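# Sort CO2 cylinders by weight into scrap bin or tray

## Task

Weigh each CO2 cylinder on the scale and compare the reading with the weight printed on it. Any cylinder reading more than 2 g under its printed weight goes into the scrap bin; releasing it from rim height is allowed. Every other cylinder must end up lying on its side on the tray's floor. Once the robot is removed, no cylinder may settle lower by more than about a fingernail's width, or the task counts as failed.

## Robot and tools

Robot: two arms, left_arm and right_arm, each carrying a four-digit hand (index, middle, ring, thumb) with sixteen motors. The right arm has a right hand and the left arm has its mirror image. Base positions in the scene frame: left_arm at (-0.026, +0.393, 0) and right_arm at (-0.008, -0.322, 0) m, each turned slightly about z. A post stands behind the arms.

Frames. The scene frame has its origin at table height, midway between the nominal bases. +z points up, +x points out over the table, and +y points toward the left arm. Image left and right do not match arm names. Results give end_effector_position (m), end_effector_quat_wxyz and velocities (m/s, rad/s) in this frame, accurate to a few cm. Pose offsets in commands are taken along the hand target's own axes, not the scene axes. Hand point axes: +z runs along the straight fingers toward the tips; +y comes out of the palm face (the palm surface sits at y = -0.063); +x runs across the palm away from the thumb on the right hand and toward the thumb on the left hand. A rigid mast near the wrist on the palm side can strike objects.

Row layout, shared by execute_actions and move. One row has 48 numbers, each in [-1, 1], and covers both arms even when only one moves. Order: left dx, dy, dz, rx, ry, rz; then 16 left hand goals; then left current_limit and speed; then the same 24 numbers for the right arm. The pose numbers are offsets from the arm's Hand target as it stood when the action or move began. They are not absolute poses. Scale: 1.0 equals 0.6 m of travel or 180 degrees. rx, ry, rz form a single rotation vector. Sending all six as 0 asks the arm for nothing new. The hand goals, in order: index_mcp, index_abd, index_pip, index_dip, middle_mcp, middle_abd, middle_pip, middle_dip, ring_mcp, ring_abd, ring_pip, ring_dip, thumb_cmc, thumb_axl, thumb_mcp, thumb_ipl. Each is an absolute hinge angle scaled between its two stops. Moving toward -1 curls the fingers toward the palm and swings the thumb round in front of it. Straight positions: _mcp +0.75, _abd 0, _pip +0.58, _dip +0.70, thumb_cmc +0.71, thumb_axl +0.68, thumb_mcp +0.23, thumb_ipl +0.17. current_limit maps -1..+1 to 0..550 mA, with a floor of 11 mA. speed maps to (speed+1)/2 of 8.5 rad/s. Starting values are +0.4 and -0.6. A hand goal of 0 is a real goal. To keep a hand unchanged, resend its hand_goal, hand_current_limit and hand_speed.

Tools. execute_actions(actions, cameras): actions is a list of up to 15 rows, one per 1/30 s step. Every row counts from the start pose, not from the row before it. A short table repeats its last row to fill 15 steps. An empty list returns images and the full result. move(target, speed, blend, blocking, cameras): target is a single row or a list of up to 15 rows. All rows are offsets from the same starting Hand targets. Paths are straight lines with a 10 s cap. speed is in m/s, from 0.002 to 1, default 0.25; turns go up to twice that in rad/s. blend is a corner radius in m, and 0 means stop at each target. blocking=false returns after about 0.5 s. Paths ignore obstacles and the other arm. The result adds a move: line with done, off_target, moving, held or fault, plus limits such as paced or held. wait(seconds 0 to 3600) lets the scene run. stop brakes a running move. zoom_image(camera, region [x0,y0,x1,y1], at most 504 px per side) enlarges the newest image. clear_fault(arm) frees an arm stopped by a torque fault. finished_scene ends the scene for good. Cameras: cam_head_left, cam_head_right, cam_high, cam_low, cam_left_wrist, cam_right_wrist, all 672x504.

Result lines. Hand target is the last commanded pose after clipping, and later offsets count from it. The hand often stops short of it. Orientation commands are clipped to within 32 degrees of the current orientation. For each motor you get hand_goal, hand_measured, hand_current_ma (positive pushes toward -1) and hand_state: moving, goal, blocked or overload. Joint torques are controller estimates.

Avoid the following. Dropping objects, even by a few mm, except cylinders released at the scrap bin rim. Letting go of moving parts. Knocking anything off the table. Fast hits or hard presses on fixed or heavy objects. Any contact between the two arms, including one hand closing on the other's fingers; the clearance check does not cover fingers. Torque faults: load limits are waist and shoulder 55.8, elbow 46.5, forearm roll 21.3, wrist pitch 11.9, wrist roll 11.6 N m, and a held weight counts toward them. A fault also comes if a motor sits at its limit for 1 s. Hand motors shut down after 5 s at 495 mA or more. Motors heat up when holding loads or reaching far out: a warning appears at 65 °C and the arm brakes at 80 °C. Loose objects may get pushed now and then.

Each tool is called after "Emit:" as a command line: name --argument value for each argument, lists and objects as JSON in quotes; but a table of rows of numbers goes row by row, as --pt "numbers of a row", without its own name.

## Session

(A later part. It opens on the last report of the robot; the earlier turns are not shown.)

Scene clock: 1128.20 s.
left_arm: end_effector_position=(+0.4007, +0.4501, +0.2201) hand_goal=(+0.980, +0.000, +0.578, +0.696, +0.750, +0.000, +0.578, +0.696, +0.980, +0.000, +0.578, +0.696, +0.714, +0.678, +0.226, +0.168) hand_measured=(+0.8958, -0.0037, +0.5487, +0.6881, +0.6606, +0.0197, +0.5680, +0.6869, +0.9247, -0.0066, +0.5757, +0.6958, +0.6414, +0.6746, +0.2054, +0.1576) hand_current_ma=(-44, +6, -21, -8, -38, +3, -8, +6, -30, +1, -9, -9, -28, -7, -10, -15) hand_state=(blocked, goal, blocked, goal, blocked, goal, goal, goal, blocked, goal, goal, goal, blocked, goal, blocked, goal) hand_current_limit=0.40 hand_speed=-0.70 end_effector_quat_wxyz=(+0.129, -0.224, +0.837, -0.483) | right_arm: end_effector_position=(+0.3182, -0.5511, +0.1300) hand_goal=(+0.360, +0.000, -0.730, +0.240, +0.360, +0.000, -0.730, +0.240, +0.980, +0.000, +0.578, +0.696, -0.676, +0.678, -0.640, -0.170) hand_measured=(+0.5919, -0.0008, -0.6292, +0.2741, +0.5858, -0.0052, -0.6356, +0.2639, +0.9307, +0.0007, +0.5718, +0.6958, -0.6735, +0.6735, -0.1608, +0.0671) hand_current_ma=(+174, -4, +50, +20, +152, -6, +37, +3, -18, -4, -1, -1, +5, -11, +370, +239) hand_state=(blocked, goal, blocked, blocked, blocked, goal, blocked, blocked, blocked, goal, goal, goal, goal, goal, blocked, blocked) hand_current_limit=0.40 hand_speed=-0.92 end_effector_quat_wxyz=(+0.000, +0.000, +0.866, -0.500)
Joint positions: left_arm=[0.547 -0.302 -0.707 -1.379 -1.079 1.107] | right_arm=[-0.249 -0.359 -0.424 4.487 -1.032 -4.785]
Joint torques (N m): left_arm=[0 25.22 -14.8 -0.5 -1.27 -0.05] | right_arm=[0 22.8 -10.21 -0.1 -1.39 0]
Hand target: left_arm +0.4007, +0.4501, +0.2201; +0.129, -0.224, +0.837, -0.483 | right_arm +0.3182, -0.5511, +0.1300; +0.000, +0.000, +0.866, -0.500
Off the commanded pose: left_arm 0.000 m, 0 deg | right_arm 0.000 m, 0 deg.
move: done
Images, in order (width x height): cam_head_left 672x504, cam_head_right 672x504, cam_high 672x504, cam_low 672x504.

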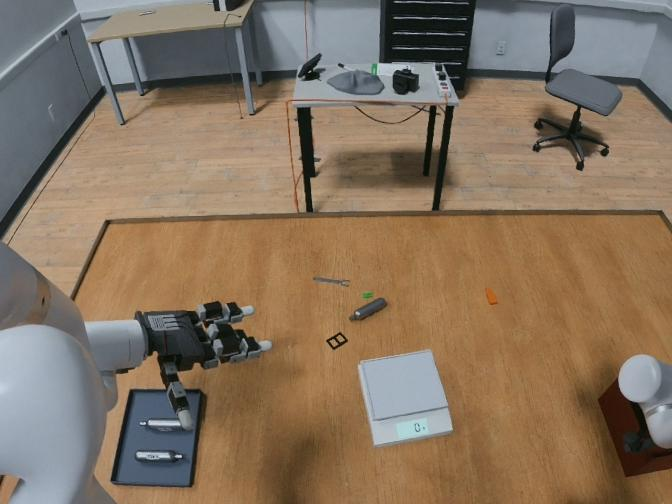

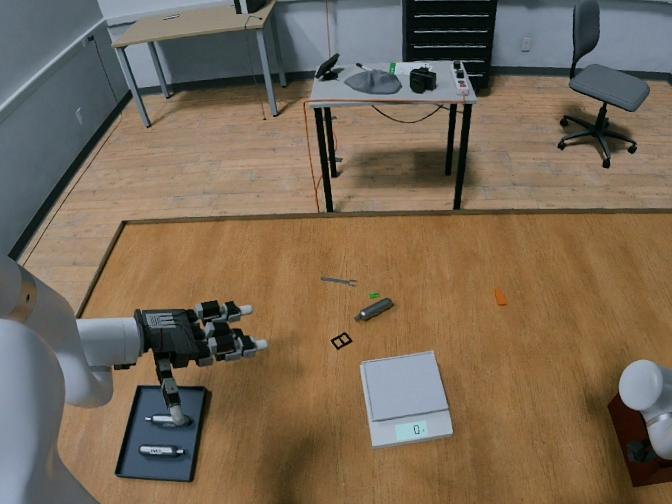

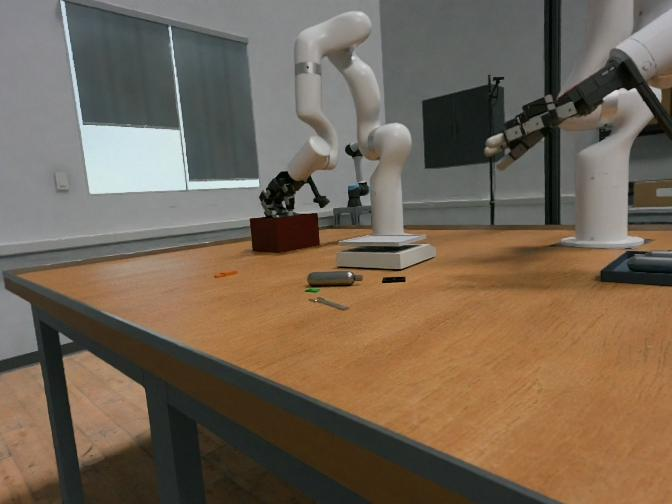

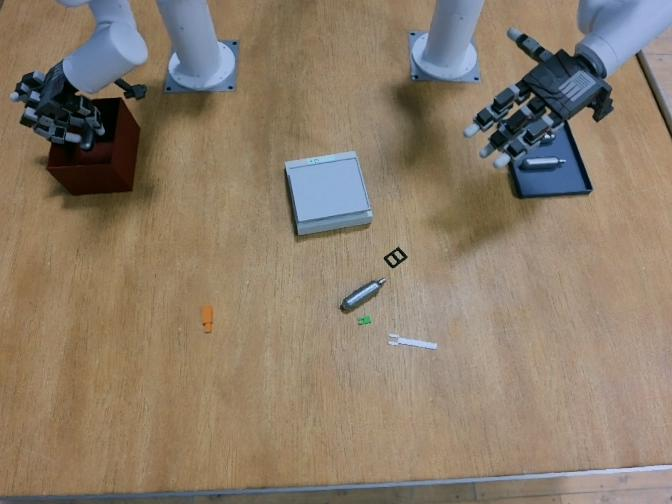

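Emit:
move --target '[0,0,0,0,0,0,0.98,0,0.577,0.696,0.75,0,0.577,0.696,0.98,0,0.577,0.696,0.714,0.678,0.226,0.168,0.4,-0.7,0,0,0,0,0,0,0.70,0,-0.635,0.275,0.70,0,-0.635,0.275,0.98,0,0.577,0.696,-0.677,0.678,-0.05,0.09,0.4,-0.6]' --speed 0.12 --cameras '["cam_high","cam_low"]'

Emit:
zoom_image --camera "cam_low" --region '[0, 40, 200, 220]'

Scene clock: 1133.60 s.
left_arm: end_effector_position=(+0.4007, +0.4501, +0.2201) hand_goal=(+0.980, +0.000, +0.578, +0.696, +0.750, +0.000, +0.578, +0.696, +0.980, +0.000, +0.578, +0.696, +0.714, +0.678, +0.226, +0.168) hand_measured=(+0.8958, -0.0037, +0.5487, +0.6881, +0.6618, +0.0197, +0.5680, +0.6869, +0.9247, -0.0066, +0.5757, +0.6958, +0.6414, +0.6746, +0.2054, +0.1586) hand_current_ma=(-43, +1, -19, -2, -40, +9, -2, +8, -37, -5, -9, -9, -32, -1, -11, -14) hand_state=(blocked, goal, blocked, goal, blocked, goal, goal, goal, blocked, goal, goal, goal, blocked, goal, blocked, goal) hand_current_limit=0.40 hand_speed=-0.70 end_effector_quat_wxyz=(+0.129, -0.224, +0.837, -0.483) | right_arm: end_effector_position=(+0.3182, -0.5511, +0.1300) hand_goal=(+0.700, +0.000, -0.634, +0.276, +0.700, +0.000, -0.634, +0.276, +0.980, +0.000, +0.578, +0.696, -0.676, +0.678, -0.050, +0.090) hand_measured=(+0.6534, -0.0023, -0.6112, +0.2906, +0.6498, -0.0052, -0.6086, +0.2894, +0.9307, +0.0021, +0.5718, +0.6958, -0.6747, +0.6746, -0.0549, +0.0871) hand_current_ma=(-11, -8, +15, +13, -18, -12, +1, +4, -14, -14, +1, -8, -4, -7, -10, -2) hand_state=(blocked, goal, blocked, goal, blocked, goal, blocked, goal, blocked, goal, goal, goal, goal, goal, goal, goal) hand_current_limit=0.40 hand_speed=-0.60 end_effector_quat_wxyz=(+0.000, +0.000, +0.866, -0.500)
Joint positions: left_arm=[0.547 -0.302 -0.707 -1.379 -1.079 1.107] | right_arm=[-0.249 -0.359 -0.424 4.487 -1.032 -4.785]
Joint torques (N m): left_arm=[0 25.22 -14.8 -0.5 -1.27 -0.05] | right_arm=[0 22.8 -10.21 -0.1 -1.39 0]
Hand target: left_arm +0.4007, +0.4501, +0.2201; +0.129, -0.224, +0.837, -0.483 | right_arm +0.3182, -0.5511, +0.1300; +0.000, +0.000, +0.866, -0.500
Off the commanded pose: left_arm 0.000 m, 0 deg | right_arm 0.000 m, 0 deg.
move: done

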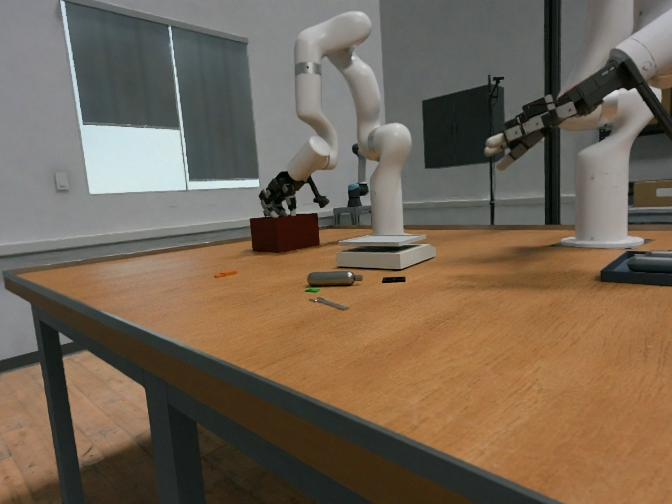

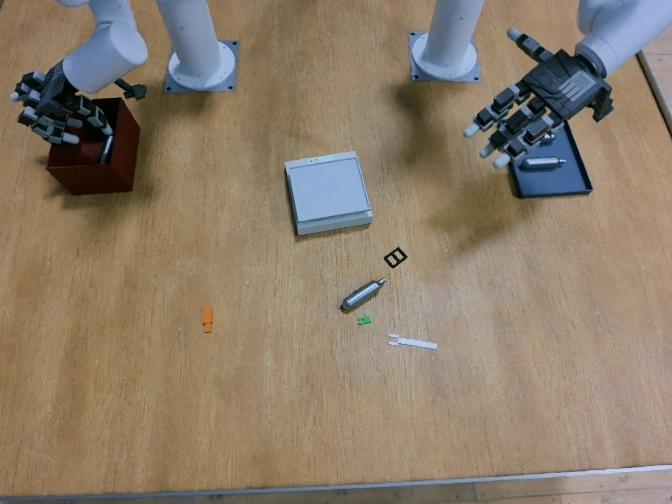

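Scaled by 2.520.

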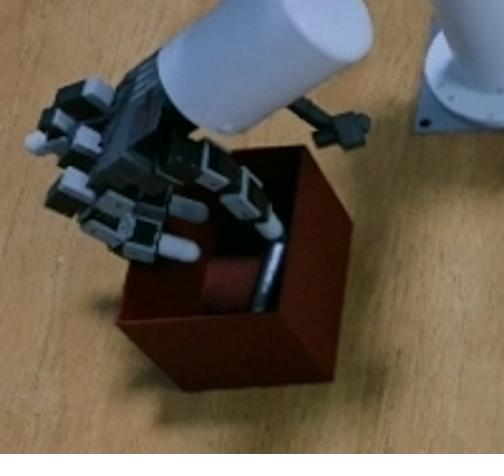

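Emit:
move --pt "0 0 0 0 0 0 0.98 0 0.577 0.696 0.75 0 0.577 0.696 0.98 0 0.577 0.696 0.714 0.678 0.226 0.168 0.4 -0.7 0 -0.2021 -0.1167 0 0 0 0.70 0 -0.635 0.275 0.70 0 -0.635 0.275 0.98 0 0.577 0.696 -0.677 0.678 -0.05 0.09 0.4 -0.6" --pt "0 0 0 0 0 0 0.98 0 0.577 0.696 0.75 0 0.577 0.696 0.98 0 0.577 0.696 0.714 0.678 0.226 0.168 0.4 -0.7 -0.22 -0.0657 -0.3862 0 -0.2887 -0.1667 0.70 0 -0.635 0.275 0.70 0 -0.635 0.275 0.98 0 0.577 0.696 -0.677 0.678 -0.05 0.09 0.4 -0.6" --pt "0 0 0 0 0 0 0.98 0 0.577 0.696 0.75 0 0.577 0.696 0.98 0 0.577 0.696 0.714 0.678 0.226 0.168 0.4 -0.7 -0.47 0.161 -0.6788 0 -0.5773 -0.3333 0.98 0 0.577 0.696 -0.068 0 0.577 0.696 0.98 0 0.577 0.696 0.714 0.678 0.226 0.168 0.4 -0.7" --speed '[0.15,0.25,0.25]' --blend '[0.03,0.05,0]' --cameras '["cam_high","cam_low","cam_right_wrist"]'

Emit:
zoom_image --camera "cam_low" --region '[30, 80, 160, 210]'

Emit:
zoom_image --camera "cam_low" --region '[320, 260, 400, 340]'

Scene clock: 1167.30 s.
left_arm: end_effector_position=(+0.4007, +0.4501, +0.2201) hand_goal=(+0.980, +0.000, +0.578, +0.696, +0.750, +0.000, +0.578, +0.696, +0.980, +0.000, +0.578, +0.696, +0.714, +0.678, +0.226, +0.168) hand_measured=(+0.8958, -0.0037, +0.5487, +0.6881, +0.6618, +0.0212, +0.5680, +0.6869, +0.9247, -0.0066, +0.5757, +0.6958, +0.6401, +0.6746, +0.2064, +0.1586) hand_current_ma=(-46, +2, -19, -9, -38, +7, -10, -1, -35, -3, -6, -13, -29, -12, -17, -12) hand_state=(blocked, goal, blocked, goal, blocked, goal, goal, goal, blocked, goal, goal, goal, blocked, goal, blocked, goal) hand_current_limit=0.40 hand_speed=-0.70 end_effector_quat_wxyz=(+0.129, -0.224, +0.837, -0.483) | right_arm: end_effector_position=(+0.6000, -0.1500, +0.2500) hand_goal=(+0.980, +0.000, +0.578, +0.696, -0.068, +0.000, +0.578, +0.696, +0.980, +0.000, +0.578, +0.696, +0.714, +0.678, +0.226, +0.168) hand_measured=(+0.9175, -0.0008, +0.5487, +0.6881, -0.0678, -0.0037, +0.5667, +0.6907, +0.9307, +0.0036, +0.5718, +0.6958, +0.6539, +0.6704, +0.2044, +0.1586) hand_current_ma=(-33, -5, -13, +5, -1, -11, -8, -10, -22, +0, -6, -6, -26, -8, -22, -4) hand_state=(blocked, goal, blocked, goal, goal, goal, goal, goal, blocked, goal, goal, goal, blocked, goal, blocked, goal) hand_current_limit=0.40 hand_speed=-0.70 end_effector_quat_wxyz=(-0.433, +0.750, -0.433, +0.250)
Joint positions: left_arm=[0.547 -0.302 -0.707 -1.379 -1.079 1.107] | right_arm=[0.171 -0.398 -0.934 2.528 -0.569 -4.367]
Joint torques (N m): left_arm=[0 25.22 -14.8 -0.5 -1.27 -0.05] | right_arm=[0 33.28 -19.38 -0.05 -1.34 1.78]
Hand target: left_arm +0.4007, +0.4501, +0.2201; +0.129, -0.224, +0.837, -0.483 | right_arm +0.6000, -0.1500, +0.2500; -0.433, +0.750, -0.433, +0.250
Off the commanded pose: left_arm 0.000 m, 0 deg | right_arm 0.000 m, 0 deg.
move: done
cam_right_wrist: T_world_to_cam=[[-0.63791, 0.52284, -0.56543, 0.63619], [-0.52775, 0.23792, 0.8154, 0.10774], [0.56086, 0.81855, 0.12415, -0.12074]] pos_world=[0.53041, -0.25943, 0.28686]

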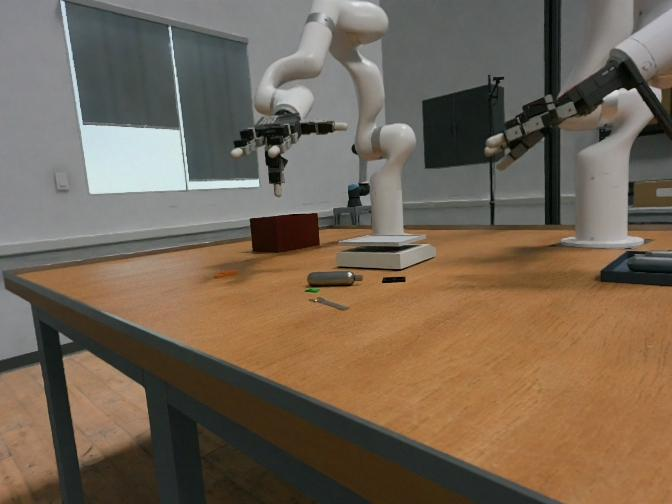

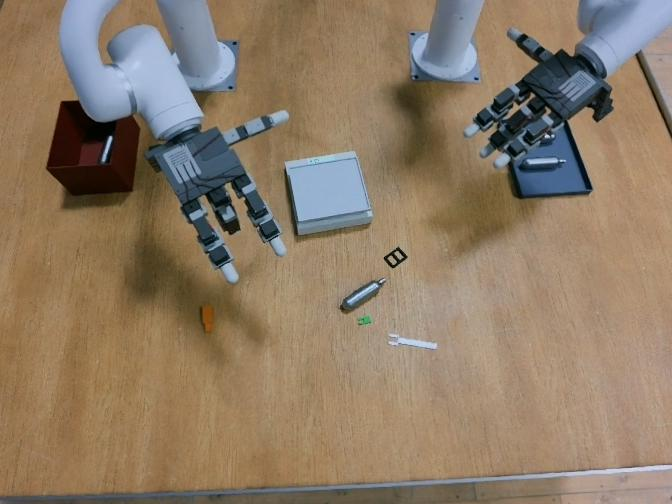

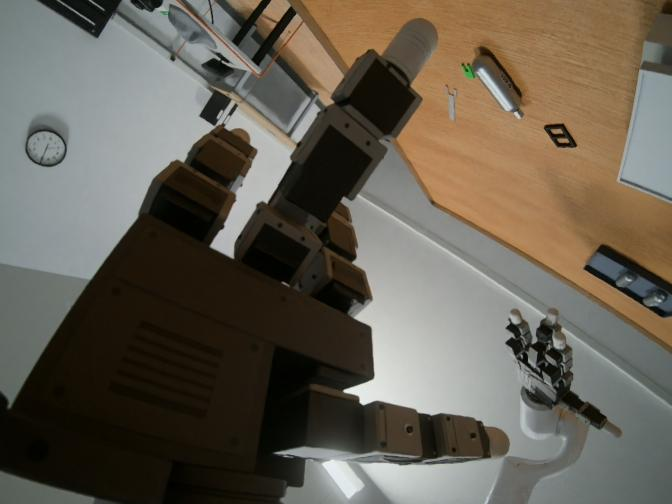

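Scaled by 3.877.

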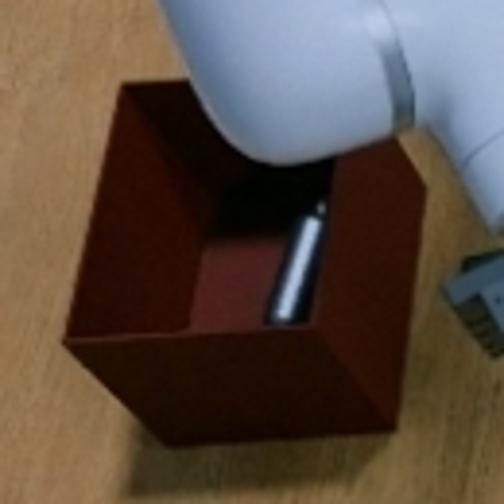

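Scaled by 6.300.

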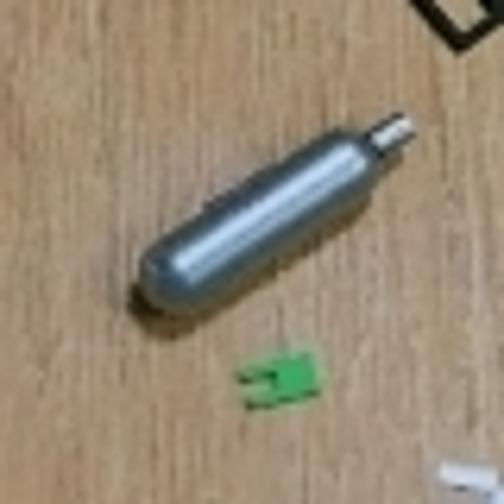

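Emit:
zoom_image --camera "cam_right_wrist" --region '[430, 20, 600, 160]'

Emit:
zoom_image --camera "cam_high" --region '[290, 250, 420, 320]'

Scaled by 2.965 from the camera's image (finer frame: 960x720).

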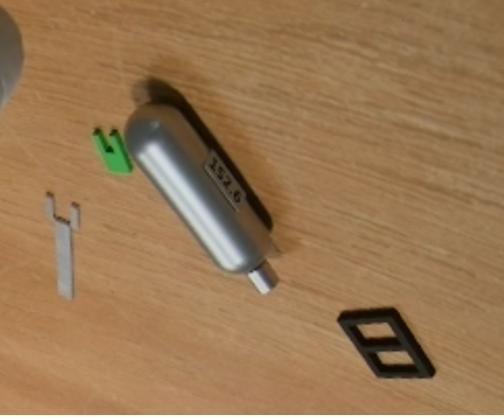

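Scaled by 3.877.

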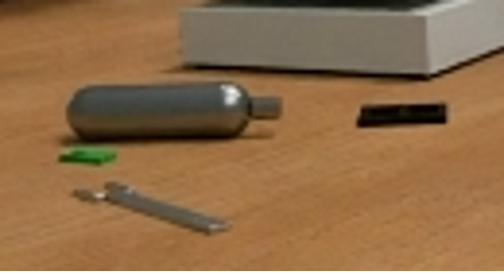

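Emit:
zoom_image --camera "cam_right_wrist" --region '[480, 60, 530, 110]'

Scaled by 10.080 from the camera's image (finer frame: 960x720).

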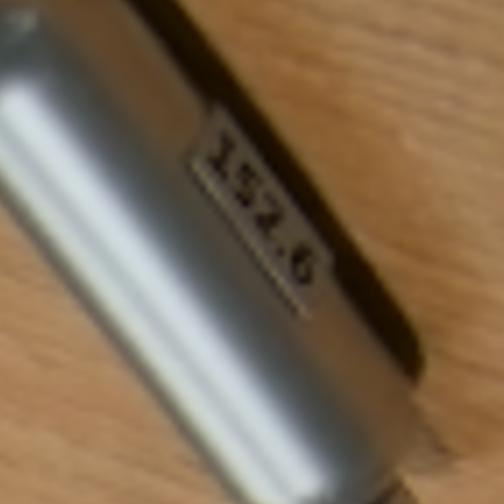

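Emit:
move --pt "0 0 0 0 0 0 0.98 0 0.577 0.696 0.75 0 0.577 0.696 0.98 0 0.577 0.696 0.714 0.678 0.226 0.168 0.4 -0.7 -0.3136 0.0115 0.48 0 0 0 0.98 0 0.577 0.696 0.0685 0 0.577 0.696 0.98 0 0.577 0.696 0.714 0.678 0.226 0.168 0 -0.7" --pt "0 0 0 0 0 0 0.98 0 0.577 0.696 0.75 0 0.577 0.696 0.98 0 0.577 0.696 0.714 0.678 0.226 0.168 0.4 -0.7 -0.3136 0.0606 0.5084 0 0 0 0.98 0 0.577 0.696 0.0685 0 0.577 0.696 0.98 0 0.577 0.696 0.714 0.678 0.226 0.168 0 -0.7" --speed '[0.2,0.04]' --blend '[0.005,0]' --cameras '["cam_high","cam_low","cam_head_left"]'

Emit:
zoom_image --camera "cam_high" --region '[250, 180, 420, 310]'

Emit:
zoom_image --camera "cam_low" --region '[280, 220, 420, 360]'

Scene clock: 1206.80 s.
left_arm: end_effector_position=(+0.4007, +0.4501, +0.2201) hand_goal=(+0.980, +0.000, +0.578, +0.696, +0.750, +0.000, +0.578, +0.696, +0.980, +0.000, +0.578, +0.696, +0.714, +0.678, +0.226, +0.168) hand_measured=(+0.8958, -0.0037, +0.5475, +0.6869, +0.6606, +0.0197, +0.5667, +0.6869, +0.9247, -0.0066, +0.5757, +0.6958, +0.6414, +0.6746, +0.2054, +0.1586) hand_current_ma=(-39, +3, -22, -4, -41, +13, -7, +4, -27, -3, -8, -4, -33, -7, -14, -15) hand_state=(blocked, goal, blocked, goal, blocked, goal, goal, goal, blocked, goal, goal, goal, blocked, goal, blocked, goal) hand_current_limit=0.40 hand_speed=-0.70 end_effector_quat_wxyz=(+0.129, -0.224, +0.837, -0.483) | right_arm: end_effector_position=(+0.7190, +0.1360, +0.0660) hand_goal=(+0.980, +0.000, +0.578, +0.696, +0.068, +0.000, +0.578, +0.696, +0.980, +0.000, +0.578, +0.696, +0.714, +0.678, +0.226, +0.168) hand_measured=(+0.9175, +0.0051, +0.5500, +0.6881, +0.0419, +0.0021, +0.5680, +0.6894, +0.9307, +0.0051, +0.5718, +0.6958, +0.6539, +0.6693, +0.2054, +0.1595) hand_current_ma=(-26, -4, -5, +3, -10, -1, -8, -13, -21, +4, -9, -5, -24, -9, -17, -6) hand_state=(blocked, goal, blocked, goal, blocked, goal, goal, goal, blocked, goal, goal, goal, blocked, goal, blocked, goal) hand_current_limit=0.00 hand_speed=-0.70 end_effector_quat_wxyz=(-0.433, +0.750, -0.433, +0.250)
Joint positions: left_arm=[0.547 -0.302 -0.707 -1.379 -1.079 1.107] | right_arm=[0.551 -1.14 -1.711 3.168 -0.476 -4.729]
Joint torques (N m): left_arm=[0 25.22 -14.8 -0.5 -1.27 -0.05] | right_arm=[0 52.24 -19.48 -0.41 -1.42 1.95]
Hand target: left_arm +0.4007, +0.4501, +0.2201; +0.129, -0.224, +0.837, -0.483 | right_arm +0.7190, +0.1360, +0.0660; -0.433, +0.750, -0.433, +0.250
Off the commanded pose: left_arm 0.000 m, 0 deg | right_arm 0.000 m, 0 deg.
move: done
Images, in order (width x height): cam_head_left 672x504, cam_high 672x504, cam_low 672x504.

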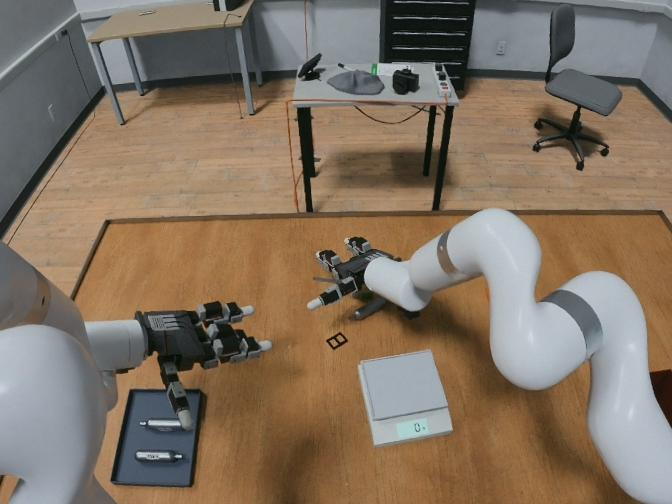

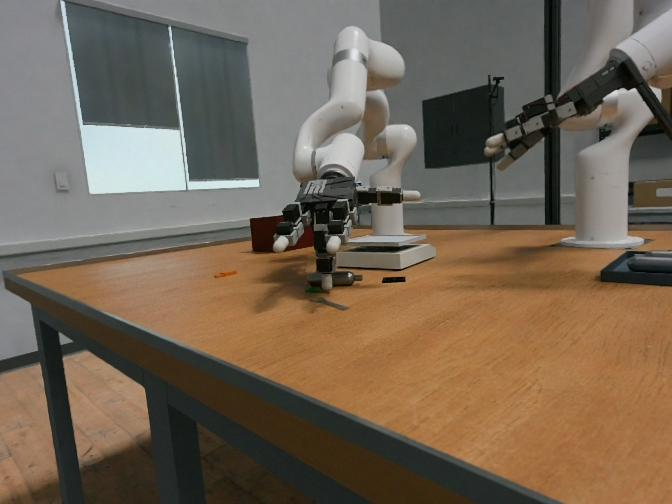

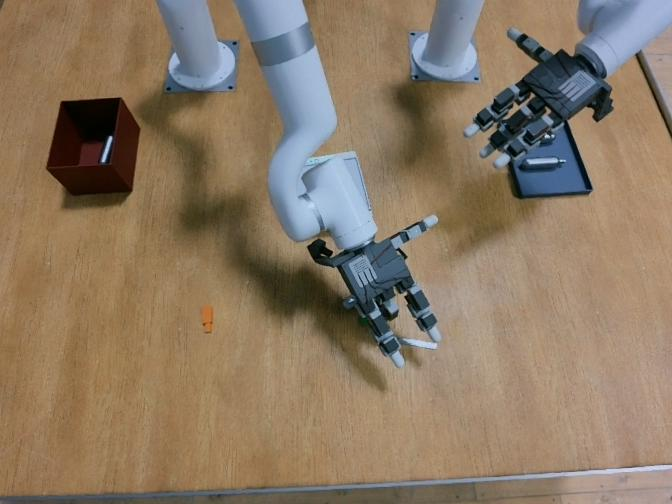

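Scaled by 2.965.

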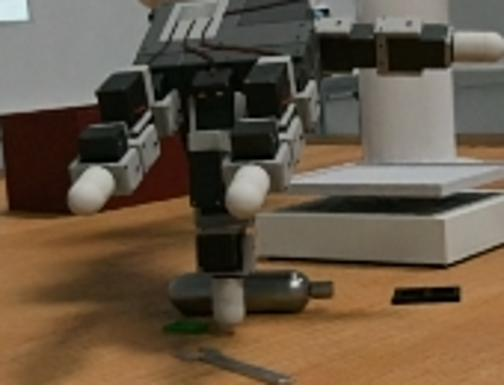

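Scaled by 3.600.

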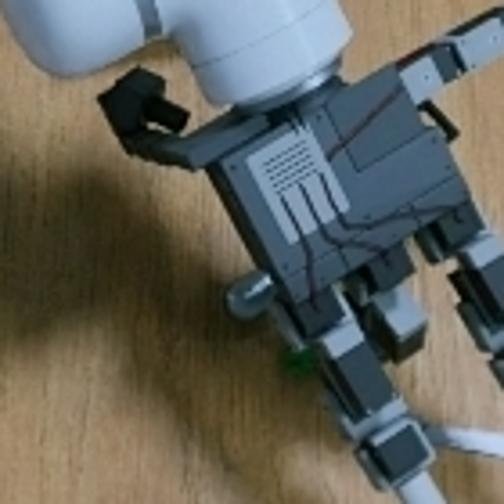

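Emit:
move --target '[0,0,0,0,0,0,0.98,0,0.577,0.696,0.75,0,0.577,0.696,0.98,0,0.577,0.696,0.714,0.678,0.226,0.168,0.4,-0.7,0.099,0.0298,-0.0463,0,0,0,0.98,0,0.577,0.696,0.0685,0,0.577,0.696,0.98,0,0.577,0.696,0.714,0.678,0.226,0.168,0,-0.7]' --speed 0.05 --cameras '["cam_high","cam_low","cam_head_left"]'

Emit:
zoom_image --camera "cam_high" --region '[250, 180, 420, 310]'

Emit:
zoom_image --camera "cam_low" --region '[280, 220, 420, 360]'

Scene clock: 1212.57 s.
left_arm: end_effector_position=(+0.4007, +0.4501, +0.2201) hand_goal=(+0.980, +0.000, +0.578, +0.696, +0.750, +0.000, +0.578, +0.696, +0.980, +0.000, +0.578, +0.696, +0.714, +0.678, +0.226, +0.168) hand_measured=(+0.8958, -0.0037, +0.5475, +0.6881, +0.6606, +0.0197, +0.5667, +0.6869, +0.9247, -0.0052, +0.5757, +0.6958, +0.6414, +0.6746, +0.2054, +0.1586) hand_current_ma=(-48, +1, -22, -12, -38, +5, -9, +6, -31, +4, -3, -7, -26, -7, -16, -15) hand_state=(blocked, goal, blocked, goal, blocked, goal, goal, goal, blocked, goal, goal, goal, blocked, goal, blocked, goal) hand_current_limit=0.40 hand_speed=-0.70 end_effector_quat_wxyz=(+0.129, -0.224, +0.837, -0.483) | right_arm: end_effector_position=(+0.7202, +0.0681, +0.0644) hand_goal=(+0.980, +0.000, +0.578, +0.696, +0.068, +0.000, +0.578, +0.696, +0.980, +0.000, +0.578, +0.696, +0.714, +0.678, +0.226, +0.168) hand_measured=(+0.9175, +0.0021, +0.5487, +0.6869, +0.0673, +0.0109, +0.5782, +0.6958, +0.9307, +0.0036, +0.5705, +0.6971, +0.6552, +0.6693, +0.2054, +0.1586) hand_current_ma=(-31, -7, -6, +8, -6, +3, -4, -5, -25, -15, -3, -7, -24, -9, -17, -7) hand_state=(blocked, goal, blocked, goal, goal, goal, goal, goal, blocked, goal, goal, goal, blocked, goal, blocked, goal) hand_current_limit=0.00 hand_speed=-0.70 end_effector_quat_wxyz=(-0.433, +0.750, -0.433, +0.250)
Joint positions: left_arm=[0.547 -0.302 -0.707 -1.379 -1.079 1.107] | right_arm=[0.464 -1.075 -1.577 3.02 -0.548 -4.646]
Joint torques (N m): left_arm=[0 25.22 -14.8 -0.5 -1.27 -0.05] | right_arm=[0 50.5 -18.78 -0.3 -1.42 1.8]
Hand target: left_arm +0.4007, +0.4501, +0.2201; +0.129, -0.224, +0.837, -0.483 | right_arm +0.7202, +0.0680, +0.0644; -0.433, +0.750, -0.433, +0.250
Off the commanded pose: left_arm 0.000 m, 0 deg | right_arm 0.000 m, 0 deg.
move: done
Images, in order (width x height): cam_head_left 672x504, cam_high 672x504, cam_low 672x504.

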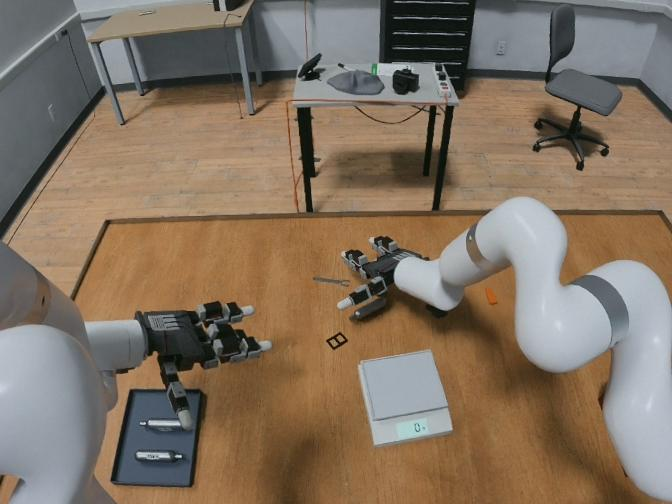

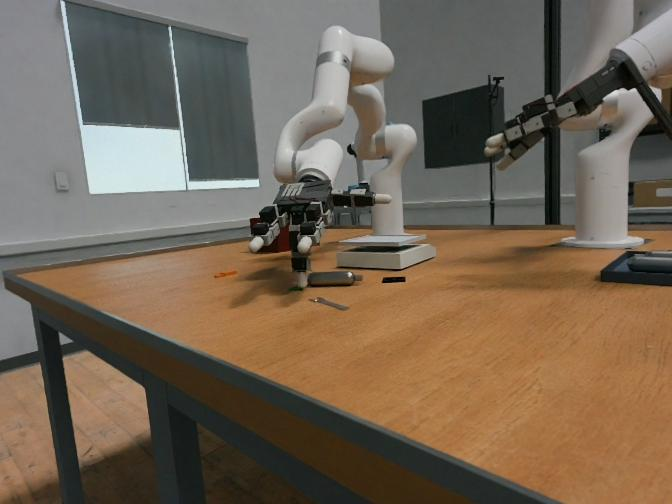

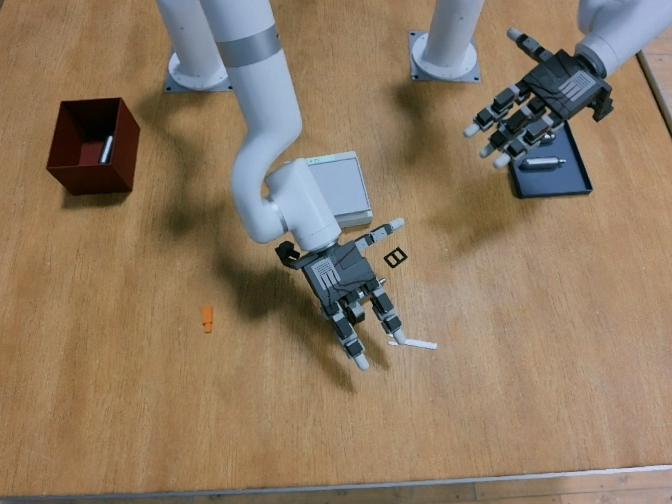

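Scaled by 2.965.

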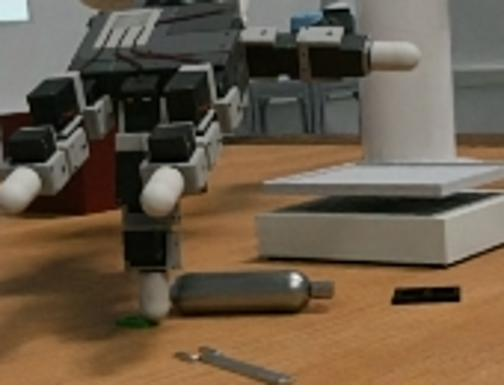

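Scaled by 3.600.

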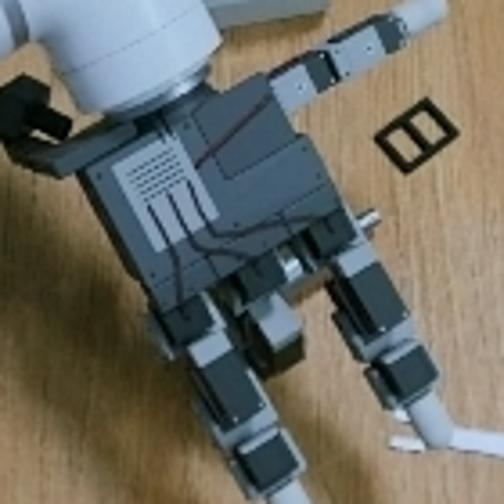

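Emit:
move --pt "0 0 0 0 0 0 0.98 0 0.577 0.696 0.75 0 0.577 0.696 0.98 0 0.577 0.696 0.714 0.678 0.226 0.168 0.4 -0.7 0 -0.1235 -0.0713 0 0 0 0.98 0 0.577 0.696 0.0685 0 0.577 0.696 0.98 0 0.577 0.696 0.714 0.678 0.226 0.168 0 -0.7" --pt "0 0 0 0 0 0 0.98 0 0.577 0.696 0.75 0 0.577 0.696 0.98 0 0.577 0.696 0.714 0.678 0.226 0.168 0.4 -0.7 -0.0553 -0.1422 -0.039 0 0 0 0.86 0 -0.635 0.275 0.86 0 -0.635 0.275 0.98 0 0.577 0.696 -0.677 0.678 -0.022 0.07 0.4 -0.7" --speed '[0.12,0.12]' --blend '[0.02,0]' --cameras '["cam_high","cam_low","cam_head_left","cam_left_wrist"]'

Emit:
zoom_image --camera "cam_high" --region '[250, 180, 420, 310]'

Emit:
zoom_image --camera "cam_low" --region '[280, 220, 420, 360]'

Emit:
zoom_image --camera "cam_head_left" --region '[310, 230, 460, 350]'

Scene clock: 1223.60 s.
left_arm: end_effector_position=(+0.4007, +0.4501, +0.2201) hand_goal=(+0.980, +0.000, +0.578, +0.696, +0.750, +0.000, +0.578, +0.696, +0.980, +0.000, +0.578, +0.696, +0.714, +0.678, +0.226, +0.168) hand_measured=(+0.8946, -0.0037, +0.5487, +0.6881, +0.6606, +0.0197, +0.5667, +0.6869, +0.9247, -0.0052, +0.5770, +0.6958, +0.6414, +0.6735, +0.2054, +0.1586) hand_current_ma=(-39, -1, -19, -7, -35, +10, -8, +2, -38, -1, -14, -12, -31, -5, -17, -12) hand_state=(blocked, goal, blocked, goal, blocked, goal, goal, goal, blocked, goal, goal, goal, blocked, goal, blocked, goal) hand_current_limit=0.40 hand_speed=-0.70 end_effector_quat_wxyz=(+0.129, -0.224, +0.837, -0.483) | right_arm: end_effector_position=(+0.7229, +0.1080, +0.1500) hand_goal=(+0.860, +0.000, -0.634, +0.276, +0.860, +0.000, -0.634, +0.276, +0.980, +0.000, +0.578, +0.696, -0.676, +0.678, -0.022, +0.070) hand_measured=(+0.8306, +0.0036, -0.6228, +0.2830, +0.7969, +0.0109, -0.6189, +0.2843, +0.9307, +0.0051, +0.5718, +0.6971, -0.6685, +0.6735, -0.0232, +0.0747) hand_current_ma=(-9, -11, +1, +11, -29, -12, +1, -9, -20, -6, +3, -5, +2, -9, -8, -4) hand_state=(blocked, goal, goal, goal, blocked, goal, goal, goal, blocked, goal, goal, goal, goal, goal, goal, goal) hand_current_limit=0.40 hand_speed=-0.70 end_effector_quat_wxyz=(-0.433, +0.750, -0.433, +0.250)
Joint positions: left_arm=[0.547 -0.302 -0.707 -1.379 -1.079 1.107] | right_arm=[0.513 -0.977 -1.626 3.09 -0.398 -4.677]
Joint torques (N m): left_arm=[0 25.22 -14.8 -0.5 -1.27 -0.05] | right_arm=[0 50.17 -20.3 -0.46 -1.41 0.01]
Hand target: left_arm +0.4007, +0.4501, +0.2201; +0.129, -0.224, +0.837, -0.483 | right_arm +0.7229, +0.1080, +0.1500; -0.433, +0.750, -0.433, +0.250
Off the commanded pose: left_arm 0.000 m, 0 deg | right_arm 0.000 m, 0 deg.
move: done
cam_left_wrist: T_world_to_cam=[[0.83926, 0.14921, 0.52286, -0.55132], [-0.5372, 0.07896, 0.83975, -0.05097], [0.08401, -0.98565, 0.14642, 0.49856]] pos_world=[0.39343, 0.57769, 0.25807]
Images, in order (width x height): cam_head_left 672x504, cam_high 672x504, cam_low 672x504, cam_left_wrist 672x504.

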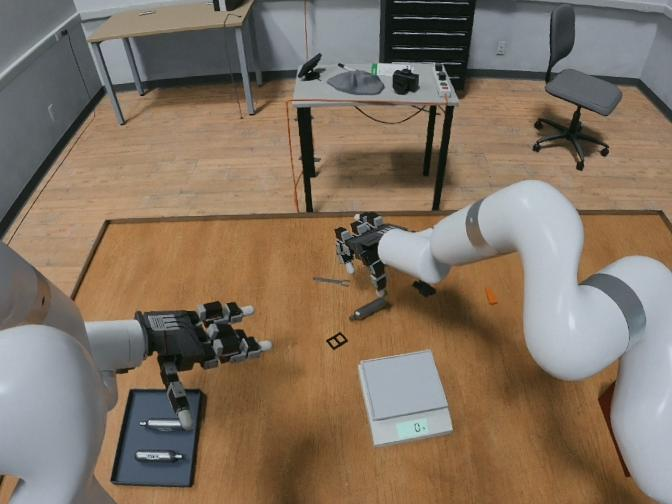

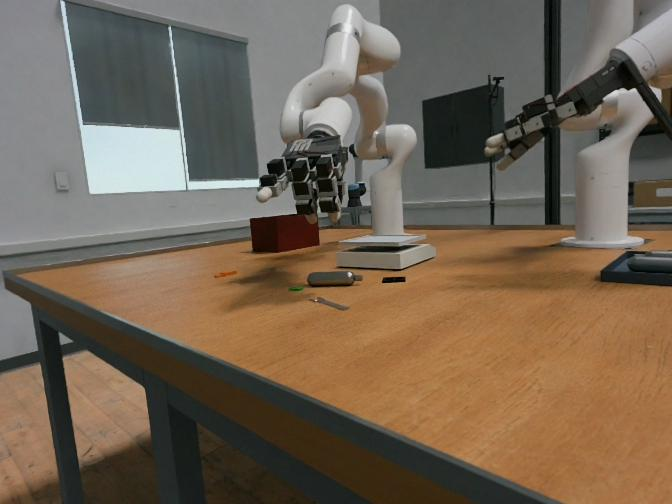

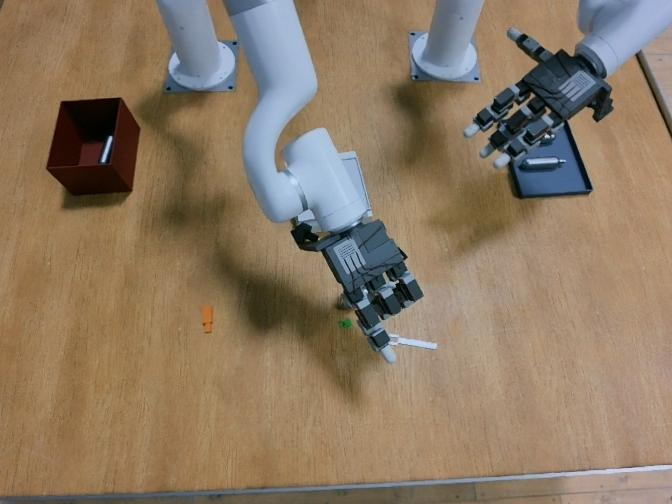

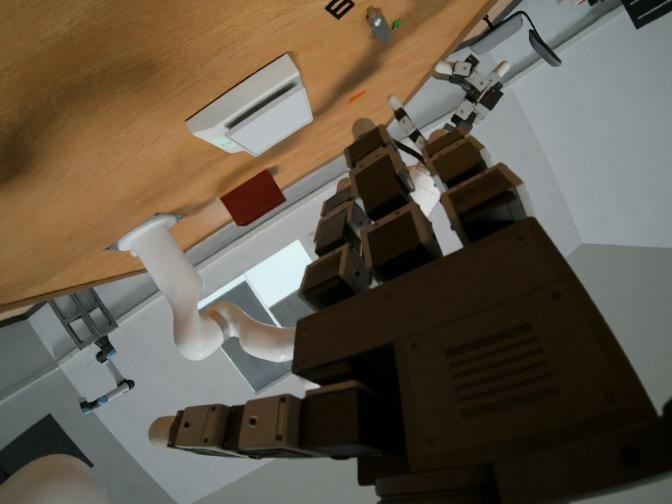

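Scaled by 2.965.

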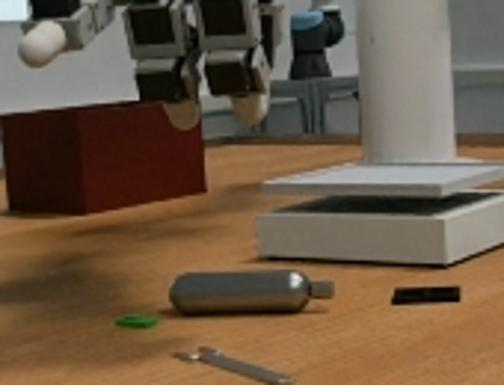

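Scaled by 3.600.

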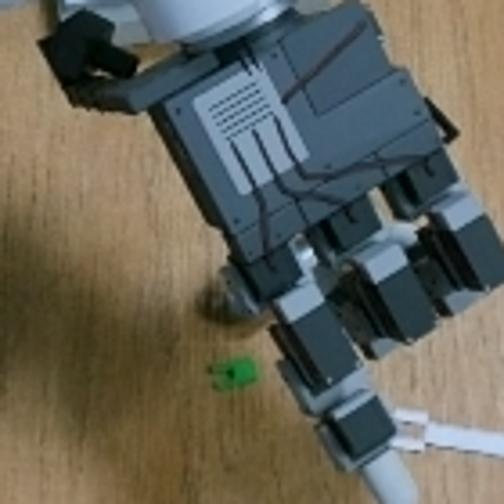

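Scaled by 3.360.

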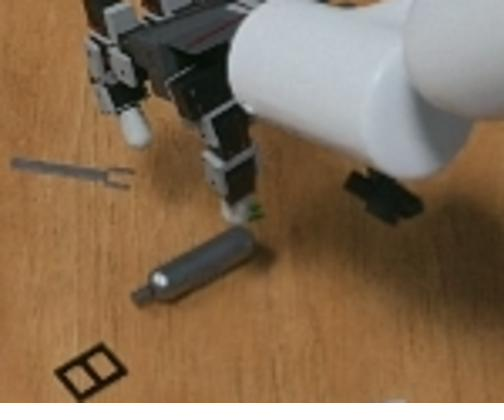

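Emit:
move --pt "0 0 0 0 0 0 0.98 0 0.577 0.696 0.75 0 0.577 0.696 0.98 0 0.577 0.696 0.714 0.678 0.226 0.168 0.4 -0.7 0 0.1299 0.075 0 0 0 0.86 0 -0.635 0.275 0.86 0 -0.635 0.275 0.98 0 0.577 0.696 -0.677 0.678 -0.022 0.07 0.4 -0.9" --pt "0 0 0 0 0 0 0.98 0 0.577 0.696 0.75 0 0.577 0.696 0.98 0 0.577 0.696 0.714 0.678 0.226 0.168 0.4 -0.7 0 0.1782 0.1029 0 0 0 0.86 0 -0.635 0.275 0.86 0 -0.635 0.275 0.98 0 0.577 0.696 -0.677 0.678 -0.022 0.07 0.4 -0.9" --speed '[0.12,0.05]' --blend '[0.01,0]' --cameras '["cam_high","cam_low","cam_head_left","cam_left_wrist","cam_right_wrist"]'

Emit:
zoom_image --camera "cam_high" --region '[250, 180, 420, 310]'

Emit:
zoom_image --camera "cam_head_left" --region '[310, 230, 460, 350]'

Emit:
zoom_image --camera "cam_low" --region '[280, 220, 420, 360]'

Scene clock: 1235.50 s.
left_arm: end_effector_position=(+0.4007, +0.4501, +0.2201) hand_goal=(+0.980, +0.000, +0.578, +0.696, +0.750, +0.000, +0.578, +0.696, +0.980, +0.000, +0.578, +0.696, +0.714, +0.678, +0.226, +0.168) hand_measured=(+0.8958, -0.0037, +0.5475, +0.6881, +0.6606, +0.0197, +0.5667, +0.6869, +0.9247, -0.0052, +0.5757, +0.6958, +0.6414, +0.6746, +0.2064, +0.1586) hand_current_ma=(-38, +7, -14, -5, -36, +14, -7, -5, -32, +2, -16, -10, -24, -2, -15, -11) hand_state=(blocked, goal, blocked, goal, blocked, goal, goal, goal, blocked, goal, goal, goal, blocked, goal, blocked, goal) hand_current_limit=0.40 hand_speed=-0.70 end_effector_quat_wxyz=(+0.129, -0.224, +0.837, -0.483) | right_arm: end_effector_position=(+0.7230, +0.1080, +0.0265) hand_goal=(+0.860, +0.000, -0.634, +0.276, +0.860, +0.000, -0.634, +0.276, +0.980, +0.000, +0.578, +0.696, -0.676, +0.678, -0.022, +0.070) hand_measured=(+0.8306, +0.0036, -0.6228, +0.2830, +0.8005, +0.0109, -0.6202, +0.2843, +0.9307, +0.0036, +0.5705, +0.6958, -0.6685, +0.6735, -0.0222, +0.0747) hand_current_ma=(-4, -8, +0, +14, -26, -4, -6, -6, -12, -5, -5, -11, -1, -8, -18, +1) hand_state=(blocked, goal, goal, goal, blocked, goal, goal, goal, blocked, goal, goal, goal, goal, goal, goal, goal) hand_current_limit=0.40 hand_speed=-0.90 end_effector_quat_wxyz=(-0.433, +0.750, -0.433, +0.250)
Joint positions: left_arm=[0.547 -0.302 -0.707 -1.379 -1.079 1.107] | right_arm=[0.513 -1.189 -1.697 3.102 -0.539 -4.691]
Joint torques (N m): left_arm=[0 25.22 -14.8 -0.5 -1.27 -0.05] | right_arm=[0 52.27 -18.8 -0.37 -1.41 -2.04]
Hand target: left_arm +0.4007, +0.4501, +0.2201; +0.129, -0.224, +0.837, -0.483 | right_arm +0.7230, +0.1080, +0.0265; -0.433, +0.750, -0.433, +0.250
Off the commanded pose: left_arm 0.000 m, 0 deg | right_arm 0.000 m, 0 deg.
move: done
cam_left_wrist: T_world_to_cam=[[0.83926, 0.14921, 0.52286, -0.55132], [-0.5372, 0.07896, 0.83975, -0.05097], [0.08401, -0.98565, 0.14642, 0.49856]] pos_world=[0.39343, 0.57769, 0.25807]
cam_right_wrist: T_world_to_cam=[[-0.63791, 0.52284, -0.56543, 0.45349], [-0.52775, 0.23792, 0.8154, 0.29346], [0.56086, 0.81855, 0.12415, -0.3731]] pos_world=[0.65341, -0.00153, 0.06345]
Images, in order (width x height): cam_head_left 672x504, cam_high 672x504, cam_low 672x504, cam_left_wrist 672x504, cam_right_wrist 672x504.

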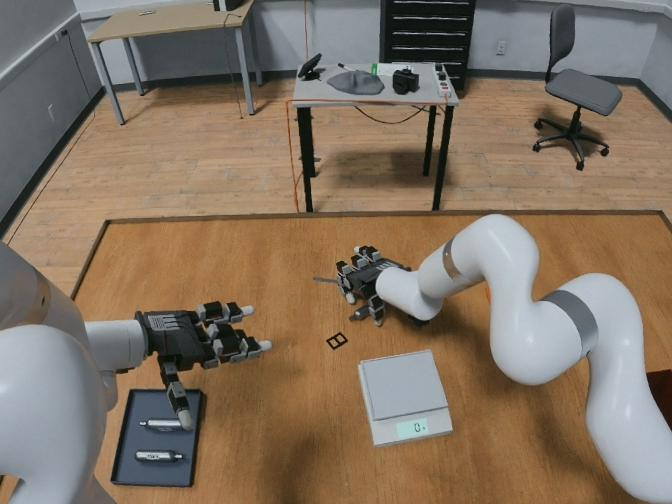

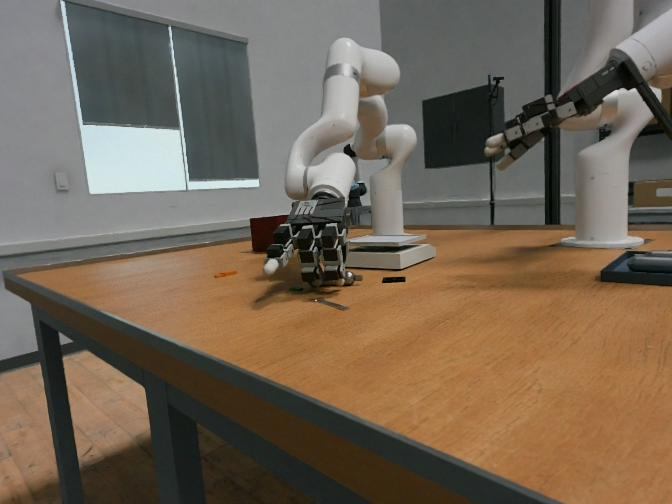

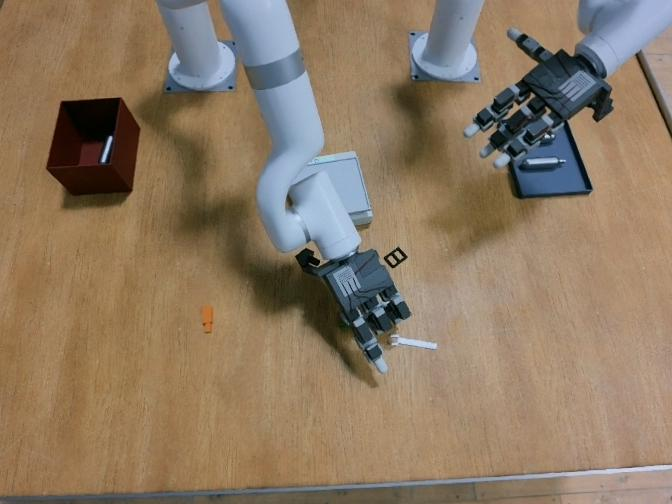

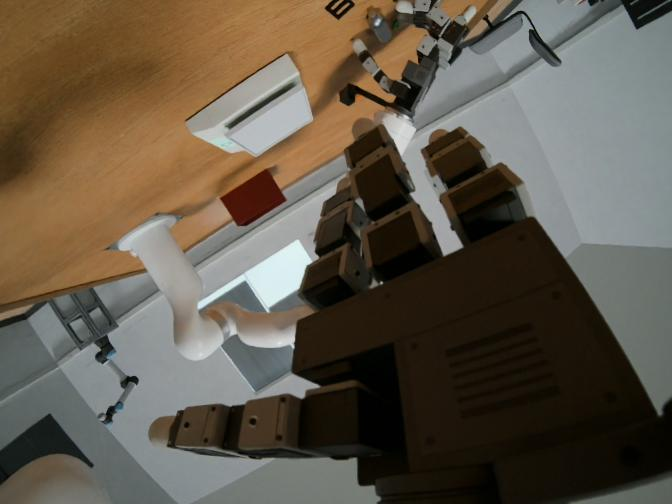

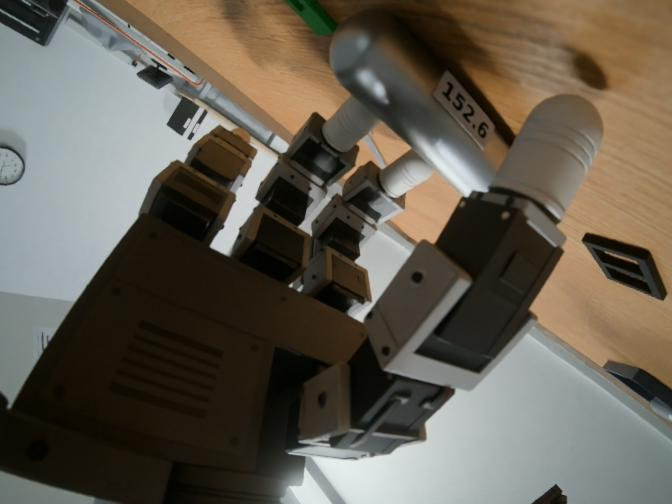

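Scaled by 2.965.

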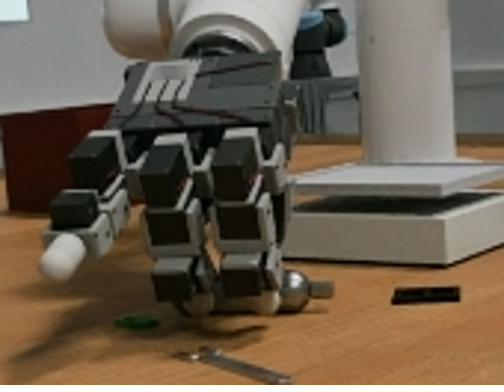

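Scaled by 3.360.

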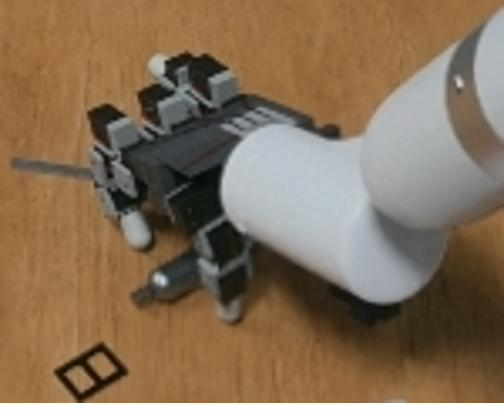

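Scaled by 3.600.

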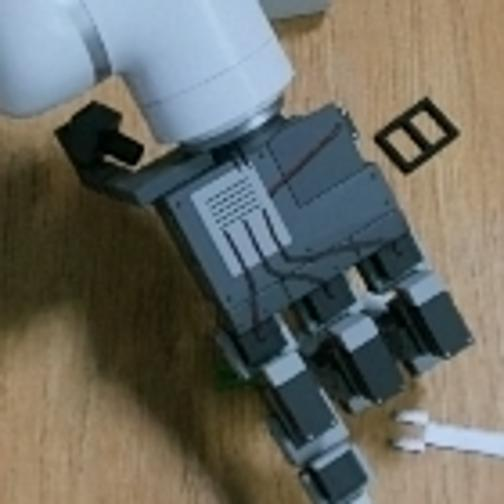

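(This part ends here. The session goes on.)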